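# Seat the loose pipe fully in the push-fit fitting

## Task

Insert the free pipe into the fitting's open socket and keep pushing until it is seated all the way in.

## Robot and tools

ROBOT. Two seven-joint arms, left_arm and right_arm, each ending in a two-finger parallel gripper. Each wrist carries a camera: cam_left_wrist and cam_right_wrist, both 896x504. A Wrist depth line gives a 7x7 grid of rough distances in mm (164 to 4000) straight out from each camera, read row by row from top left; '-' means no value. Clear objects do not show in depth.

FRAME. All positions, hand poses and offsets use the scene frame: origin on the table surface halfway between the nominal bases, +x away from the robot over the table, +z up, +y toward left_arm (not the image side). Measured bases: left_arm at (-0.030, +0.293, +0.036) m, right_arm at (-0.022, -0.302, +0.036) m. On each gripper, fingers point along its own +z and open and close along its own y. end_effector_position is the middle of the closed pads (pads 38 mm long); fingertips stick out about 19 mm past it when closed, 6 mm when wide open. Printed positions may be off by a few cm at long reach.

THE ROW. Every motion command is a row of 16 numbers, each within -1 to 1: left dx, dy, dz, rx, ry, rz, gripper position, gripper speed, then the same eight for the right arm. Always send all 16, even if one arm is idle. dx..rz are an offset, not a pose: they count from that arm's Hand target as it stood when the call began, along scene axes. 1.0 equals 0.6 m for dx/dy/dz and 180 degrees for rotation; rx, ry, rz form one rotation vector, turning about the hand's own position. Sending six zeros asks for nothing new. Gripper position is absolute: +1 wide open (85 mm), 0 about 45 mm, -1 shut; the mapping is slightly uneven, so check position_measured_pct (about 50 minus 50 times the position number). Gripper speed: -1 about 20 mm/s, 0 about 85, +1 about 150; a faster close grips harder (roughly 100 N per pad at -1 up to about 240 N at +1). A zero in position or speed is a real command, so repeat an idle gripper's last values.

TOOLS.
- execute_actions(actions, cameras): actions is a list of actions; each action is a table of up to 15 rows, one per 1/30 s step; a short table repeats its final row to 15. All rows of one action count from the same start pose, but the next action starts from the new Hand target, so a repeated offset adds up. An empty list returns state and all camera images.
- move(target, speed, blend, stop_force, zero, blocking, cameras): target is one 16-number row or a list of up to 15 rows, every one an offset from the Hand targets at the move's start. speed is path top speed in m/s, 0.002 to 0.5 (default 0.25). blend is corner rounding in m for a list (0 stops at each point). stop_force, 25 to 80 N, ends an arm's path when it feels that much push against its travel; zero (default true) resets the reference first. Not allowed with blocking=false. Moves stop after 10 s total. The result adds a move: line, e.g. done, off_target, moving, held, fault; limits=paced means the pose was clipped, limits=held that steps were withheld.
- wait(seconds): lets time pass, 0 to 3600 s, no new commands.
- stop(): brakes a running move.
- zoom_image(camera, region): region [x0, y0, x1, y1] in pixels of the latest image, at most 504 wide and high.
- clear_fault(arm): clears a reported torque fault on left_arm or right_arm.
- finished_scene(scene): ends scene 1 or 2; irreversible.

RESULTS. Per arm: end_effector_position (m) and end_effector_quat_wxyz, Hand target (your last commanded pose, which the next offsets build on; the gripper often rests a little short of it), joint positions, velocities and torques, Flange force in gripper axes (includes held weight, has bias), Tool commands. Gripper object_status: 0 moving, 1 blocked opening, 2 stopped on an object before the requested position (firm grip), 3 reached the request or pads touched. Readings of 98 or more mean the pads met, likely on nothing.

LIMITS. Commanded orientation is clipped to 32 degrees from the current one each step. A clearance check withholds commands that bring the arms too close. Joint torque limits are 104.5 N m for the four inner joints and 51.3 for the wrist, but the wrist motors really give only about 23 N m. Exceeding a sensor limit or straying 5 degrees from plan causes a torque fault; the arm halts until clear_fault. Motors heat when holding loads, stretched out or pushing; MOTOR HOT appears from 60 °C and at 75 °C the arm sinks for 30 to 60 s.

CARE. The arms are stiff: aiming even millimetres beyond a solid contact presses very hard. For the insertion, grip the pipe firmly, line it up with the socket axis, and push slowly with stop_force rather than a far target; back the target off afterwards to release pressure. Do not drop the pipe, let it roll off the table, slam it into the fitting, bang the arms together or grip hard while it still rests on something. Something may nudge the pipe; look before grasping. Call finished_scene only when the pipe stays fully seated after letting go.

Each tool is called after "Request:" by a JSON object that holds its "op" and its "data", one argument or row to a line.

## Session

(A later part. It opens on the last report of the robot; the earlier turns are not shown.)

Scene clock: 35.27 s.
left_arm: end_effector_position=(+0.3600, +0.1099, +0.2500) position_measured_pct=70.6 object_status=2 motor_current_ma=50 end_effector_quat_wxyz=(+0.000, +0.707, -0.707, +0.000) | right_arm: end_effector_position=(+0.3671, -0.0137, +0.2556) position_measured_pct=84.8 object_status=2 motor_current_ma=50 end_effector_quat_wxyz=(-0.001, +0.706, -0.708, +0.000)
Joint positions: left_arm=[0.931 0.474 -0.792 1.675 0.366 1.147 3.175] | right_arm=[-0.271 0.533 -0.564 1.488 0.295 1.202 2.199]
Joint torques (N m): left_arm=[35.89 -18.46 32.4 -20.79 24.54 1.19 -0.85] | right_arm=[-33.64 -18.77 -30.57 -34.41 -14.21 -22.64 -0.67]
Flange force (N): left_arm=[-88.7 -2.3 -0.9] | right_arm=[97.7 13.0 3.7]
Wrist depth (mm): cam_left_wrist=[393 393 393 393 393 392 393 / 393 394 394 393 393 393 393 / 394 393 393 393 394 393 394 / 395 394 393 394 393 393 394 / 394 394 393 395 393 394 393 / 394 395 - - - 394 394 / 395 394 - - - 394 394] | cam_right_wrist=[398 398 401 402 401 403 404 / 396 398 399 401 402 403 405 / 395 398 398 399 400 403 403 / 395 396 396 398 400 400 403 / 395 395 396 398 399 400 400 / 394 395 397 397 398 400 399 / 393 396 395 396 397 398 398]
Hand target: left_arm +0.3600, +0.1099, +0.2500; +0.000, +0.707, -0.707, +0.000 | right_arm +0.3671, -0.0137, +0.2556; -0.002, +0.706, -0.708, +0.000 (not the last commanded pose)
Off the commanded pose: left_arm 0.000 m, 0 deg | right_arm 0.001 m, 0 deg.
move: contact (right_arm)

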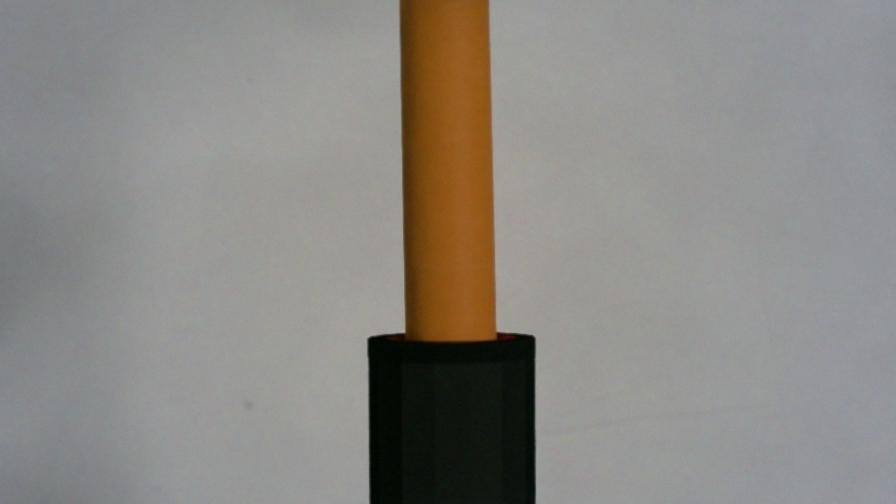

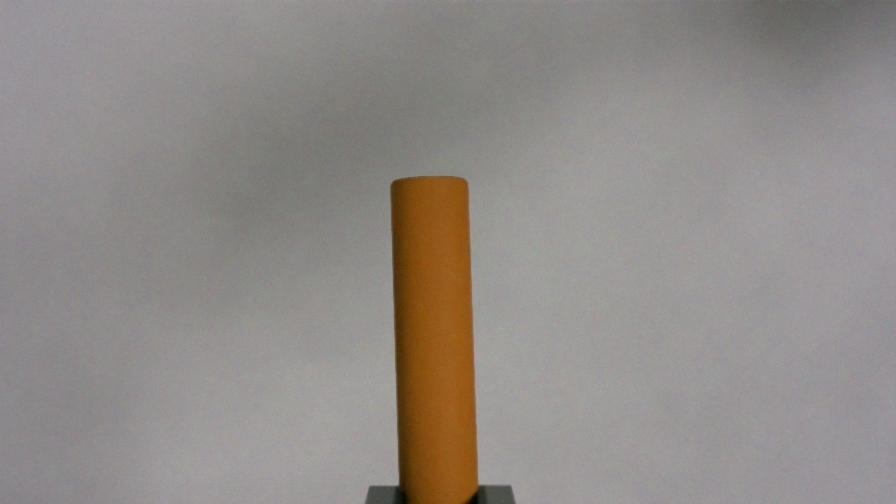

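Request:
{"op": "move", "data": {
  "target": [0,0,0,0,0,0,-0.6,-1,-0.0018,-0.028,0,0,0,0,-1,0.4],
  "speed": 0.05,
  "cameras": ["cam_left_wrist","cam_right_wrist"]
}}

Scene clock: 36.50 s.
left_arm: end_effector_position=(+0.3600, +0.1098, +0.2500) position_measured_pct=70.6 object_status=2 motor_current_ma=50 end_effector_quat_wxyz=(+0.000, +0.707, -0.707, +0.000) | right_arm: end_effector_position=(+0.3660, -0.0304, +0.2556) position_measured_pct=84.8 object_status=2 motor_current_ma=50 end_effector_quat_wxyz=(-0.002, +0.707, -0.708, +0.000)
Joint positions: left_arm=[0.931 0.474 -0.792 1.675 0.366 1.147 3.175] | right_arm=[-0.234 0.51 -0.567 1.527 0.286 1.185 2.226]
Joint torques (N m): left_arm=[0.99 -13.45 -2.58 -8.14 -0.32 0.41 -0.3] | right_arm=[-1.42 -15.63 0.15 -10.15 0.35 0.09 -0.09]
Flange force (N): left_arm=[-2.8 2.4 0.5] | right_arm=[9.9 9.2 1.9]
Wrist depth (mm): cam_left_wrist=[396 396 395 396 395 395 395 / 394 396 395 395 395 396 395 / 395 395 394 395 394 395 394 / 395 395 396 394 394 395 394 / 395 395 394 395 394 395 394 / 395 395 - - - 395 394 / 394 394 - - - 394 394] | cam_right_wrist=[397 397 398 399 401 402 403 / 396 396 398 398 399 401 403 / 396 397 398 399 400 401 402 / 396 397 398 399 400 401 402 / 396 396 397 399 400 400 402 / 396 397 398 398 401 400 401 / 395 397 398 399 400 401 402]
Hand target: left_arm +0.3600, +0.1099, +0.2500; +0.000, +0.707, -0.707, +0.000 | right_arm +0.3660, -0.0305, +0.2556; -0.002, +0.706, -0.708, +0.000
Off the commanded pose: left_arm 0.000 m, 0 deg | right_arm 0.000 m, 0 deg.
move: done

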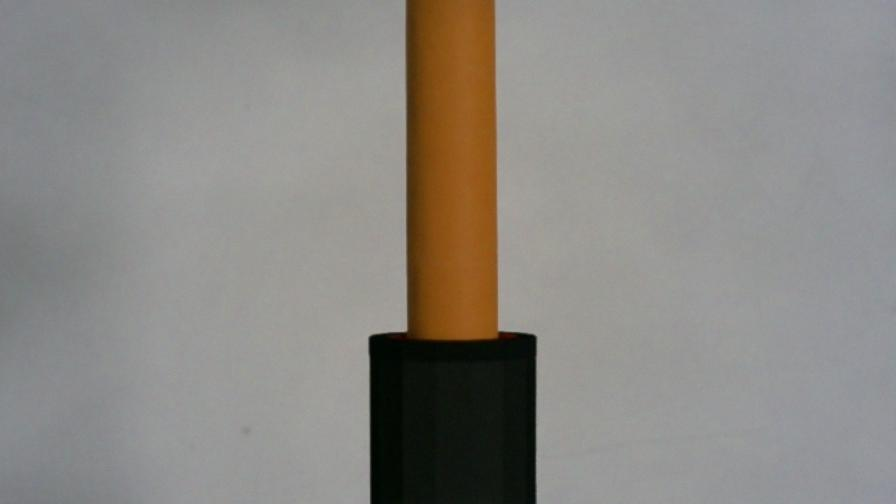

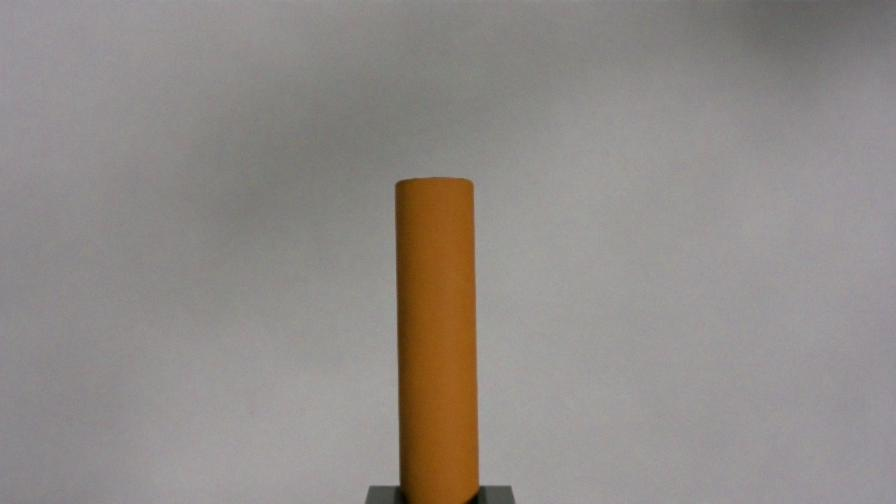

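Request:
{"op": "move", "data": {
  "target": [0,0,0,0,0,0,-0.6,-1,0,0,0,0,0,0,0,0]
}}

Request:
{"op": "move", "data": {
  "target": [
    [0,0,0,0,0,0,-0.6,-1,0,0,0.13,0,0,0,0,0],
    [0,0,0,0,0,0,-0.6,-1,0,-0.33,0.2,0,0,0,0,0],
    [0,0,-0.33,0,0,0,-0.6,-1,0,-0.33,0.2,0,0,0,0,0],
    [0,0,-0.3795,0,0,0,-0.6,-1,0,-0.33,0.2,0,0,0,0,0]
  ],
  "speed": [0.2,0.3,0.2,0.06],
  "blend": [0.02,0,0.01,0],
  "cameras": ["cam_left_wrist","cam_right_wrist"]
}}

Scene clock: 37.50 s.
left_arm: end_effector_position=(+0.3600, +0.1099, +0.2500) position_measured_pct=70.6 object_status=2 motor_current_ma=50 end_effector_quat_wxyz=(+0.000, +0.707, -0.707, +0.000) | right_arm: end_effector_position=(+0.3660, -0.0305, +0.2556) position_measured_pct=49.8 object_status=0 motor_current_ma=0 end_effector_quat_wxyz=(-0.002, +0.706, -0.708, +0.000)
Joint positions: left_arm=[0.931 0.474 -0.792 1.675 0.366 1.147 3.175] | right_arm=[-0.234 0.51 -0.567 1.527 0.286 1.185 2.226]
Joint torques (N m): left_arm=[1.54 -13.93 -2.15 -8.85 -0.26 0.12 -0.31] | right_arm=[-2.42 -15.06 -0.55 -9.88 -0.04 -0.03 0.03]
Flange force (N): left_arm=[-4.1 2.2 1.5] | right_arm=[11.7 8.6 1.0]
Wrist depth (mm): cam_left_wrist=[395 395 396 395 396 395 396 / 395 395 395 395 396 395 395 / 395 395 394 395 395 394 395 / 394 395 395 395 395 394 394 / 395 395 394 395 394 394 395 / 394 395 - - - 394 394 / 393 394 - - - 393 394] | cam_right_wrist=[395 397 397 399 401 401 404 / 396 397 398 398 400 401 402 / 397 396 398 400 399 401 402 / 397 397 397 399 400 401 402 / 396 396 398 399 400 400 402 / 397 396 397 398 401 401 404 / 395 397 399 399 401 402 402]
Hand target: left_arm +0.3601, +0.1099, +0.2500; +0.000, +0.707, -0.707, +0.000 | right_arm +0.3660, -0.0305, +0.2556; -0.002, +0.706, -0.708, +0.000
Off the commanded pose: left_arm 0.000 m, 0 deg | right_arm 0.000 m, 0 deg.
move: done

Scene clock: 41.03 s.
left_arm: end_effector_position=(+0.3600, +0.1099, +0.0223) position_measured_pct=70.6 object_status=2 motor_current_ma=50 end_effector_quat_wxyz=(+0.000, +0.707, -0.707, +0.000) | right_arm: end_effector_position=(+0.3660, -0.2285, +0.3756) position_measured_pct=49.8 object_status=3 motor_current_ma=0 end_effector_quat_wxyz=(-0.002, +0.706, -0.708, +0.000)
Joint positions: left_arm=[0.745 0.848 -0.531 1.907 0.747 0.595 2.853] | right_arm=[0.208 0.226 -0.503 1.508 0.107 1.433 2.777]
Joint torques (N m): left_arm=[1.54 -17.25 -2.24 -4.67 -0.37 0.3 -0.36] | right_arm=[-2.45 -11.05 0.7 -10.76 -0.02 -0.05 0]
Flange force (N): left_arm=[-4.5 3.0 -0.3] | right_arm=[6.0 10.9 4.9]
Wrist depth (mm): cam_left_wrist=[167 167 168 - 168 168 169 / 167 167 168 - 168 168 169 / 167 167 167 - 168 168 169 / 167 167 168 - 168 168 169 / 167 167 167 - 168 168 168 / 167 167 167 - 168 168 168 / 167 167 167 - 168 168 168] | cam_right_wrist=[516 516 518 517 520 516 519 / 515 517 517 518 518 521 519 / 516 518 516 520 519 521 518 / 516 518 519 517 520 519 522 / 518 518 517 518 517 518 520 / 516 517 518 518 518 520 520 / 514 518 518 519 520 522 519]
Hand target: left_arm +0.3600, +0.1099, +0.0223; +0.000, +0.707, -0.707, +0.000 | right_arm +0.3660, -0.2285, +0.3756; -0.002, +0.706, -0.708, +0.000
Off the commanded pose: left_arm 0.000 m, 0 deg | right_arm 0.000 m, 0 deg.
move: done

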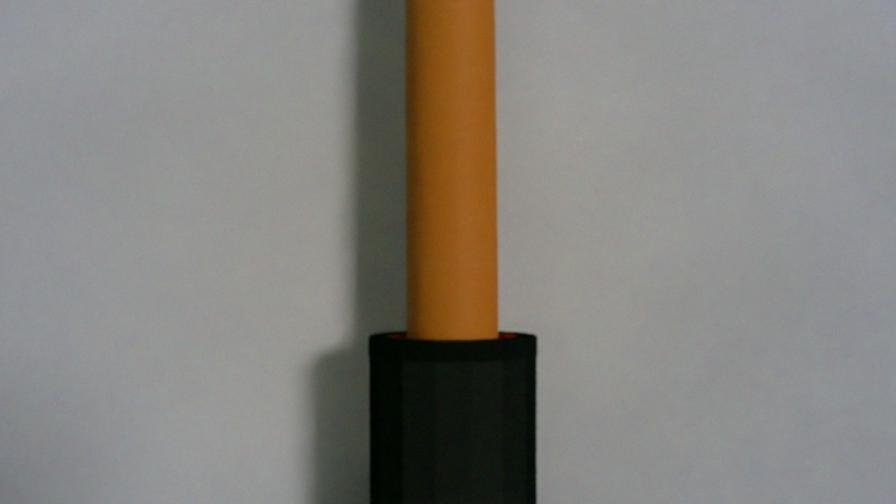

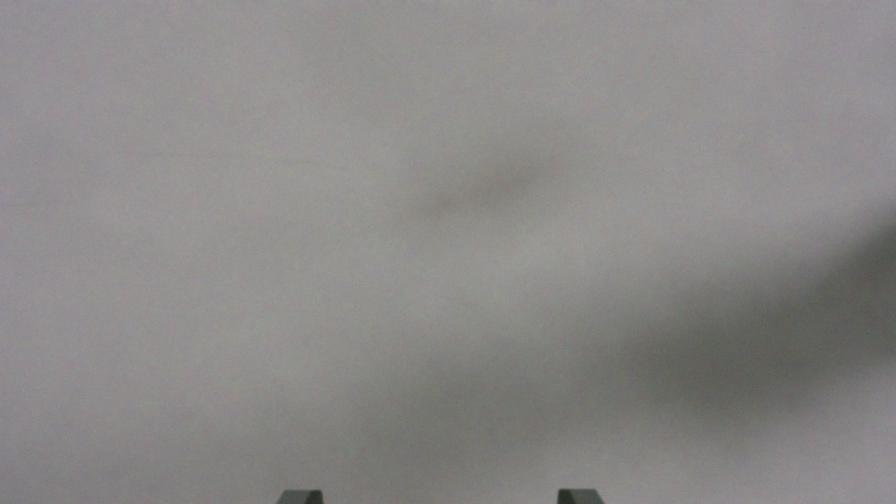

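Request:
{"op": "move", "data": {
  "target": [0,0,0,0,0,0,0,-1,0,0,0,0,0,0,0,0]
}}

Request:
{"op": "move", "data": {
  "target": [0,0,0.3,0,0,0,0,-1,0,0,0,0,0,0,0,0],
  "speed": 0.2,
  "cameras": ["cam_left_wrist"]
}}

Scene clock: 42.33 s.
left_arm: end_effector_position=(+0.3600, +0.1099, +0.0223) position_measured_pct=49.8 object_status=0 motor_current_ma=0 end_effector_quat_wxyz=(+0.000, +0.707, -0.707, +0.000) | right_arm: end_effector_position=(+0.3660, -0.2285, +0.3756) position_measured_pct=49.8 object_status=3 motor_current_ma=0 end_effector_quat_wxyz=(-0.002, +0.706, -0.708, +0.000)
Joint positions: left_arm=[0.745 0.848 -0.531 1.907 0.747 0.595 2.853] | right_arm=[0.208 0.226 -0.503 1.508 0.107 1.433 2.777]
Joint torques (N m): left_arm=[1.52 -16.63 -2.18 -4.5 -0.29 0.15 -0.35] | right_arm=[-2.46 -10.98 0.63 -10.68 0.01 0.01 0]
Flange force (N): left_arm=[-4.4 2.7 -2.2] | right_arm=[6.1 10.9 4.8]
Wrist depth (mm): cam_left_wrist=[167 167 167 - 168 168 169 / 167 167 167 - 168 168 168 / 167 167 167 - 168 168 168 / 167 167 167 - 168 168 168 / 167 167 167 - 168 168 168 / 166 167 167 - 168 168 168 / 166 167 167 - 168 168 168] | cam_right_wrist=[514 516 519 516 517 520 519 / 515 519 516 517 517 518 518 / 517 521 516 518 517 520 518 / 517 518 518 520 519 518 519 / 517 518 518 519 518 518 520 / 517 516 519 518 519 521 521 / 517 517 517 519 519 520 518]
Hand target: left_arm +0.3600, +0.1099, +0.0223; +0.000, +0.707, -0.707, +0.000 | right_arm +0.3660, -0.2285, +0.3756; -0.002, +0.706, -0.708, +0.000
Off the commanded pose: left_arm 0.000 m, 0 deg | right_arm 0.000 m, 0 deg.
move: done

Scene clock: 43.80 s.
left_arm: end_effector_position=(+0.3600, +0.1099, +0.2022) position_measured_pct=49.8 object_status=3 motor_current_ma=0 end_effector_quat_wxyz=(+0.000, +0.707, -0.707, +0.000) | right_arm: end_effector_position=(+0.3660, -0.2285, +0.3756) position_measured_pct=49.8 object_status=3 motor_current_ma=0 end_effector_quat_wxyz=(-0.002, +0.706, -0.708, +0.000)
Joint positions: left_arm=[0.905 0.536 -0.759 1.755 0.426 1.022 3.122] | right_arm=[0.208 0.226 -0.503 1.508 0.107 1.433 2.777]
Joint torques (N m): left_arm=[1.52 -14.03 -2.24 -7.79 -0.27 0.25 -0.33] | right_arm=[-2.38 -11.04 0.64 -10.75 0.05 -0.14 0.03]
Flange force (N): left_arm=[-4.1 2.4 0.0] | right_arm=[5.8 10.9 4.6]
Wrist depth (mm): cam_left_wrist=[348 349 348 348 349 348 348 / 349 348 348 348 347 347 348 / 348 347 348 348 347 348 348 / 348 348 347 348 347 347 347 / 347 347 347 332 347 347 347 / 346 347 346 323 347 347 347 / 347 346 347 323 346 346 346] | cam_right_wrist=[516 517 517 518 519 519 519 / 517 517 518 517 517 519 521 / 518 515 516 516 518 520 519 / 516 517 518 518 520 519 520 / 516 514 517 519 518 520 520 / 518 518 515 518 517 519 519 / 516 519 518 519 519 520 520]
Hand target: left_arm +0.3600, +0.1099, +0.2023; +0.000, +0.707, -0.707, +0.000 | right_arm +0.3660, -0.2285, +0.3756; -0.002, +0.706, -0.708, +0.000
Off the commanded pose: left_arm 0.000 m, 0 deg | right_arm 0.000 m, 0 deg.
move: done

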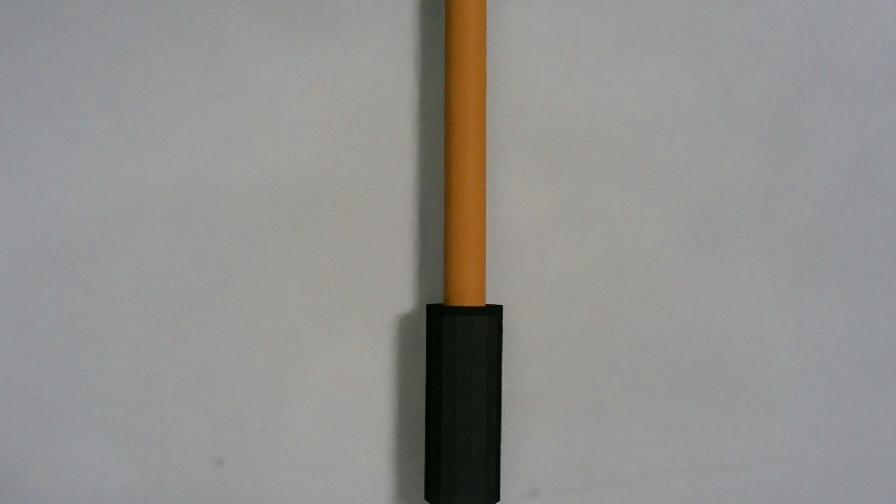

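Request:
{"op": "finished_scene", "data": {
  "scene": 1
}}

The scene is finished: the task was done.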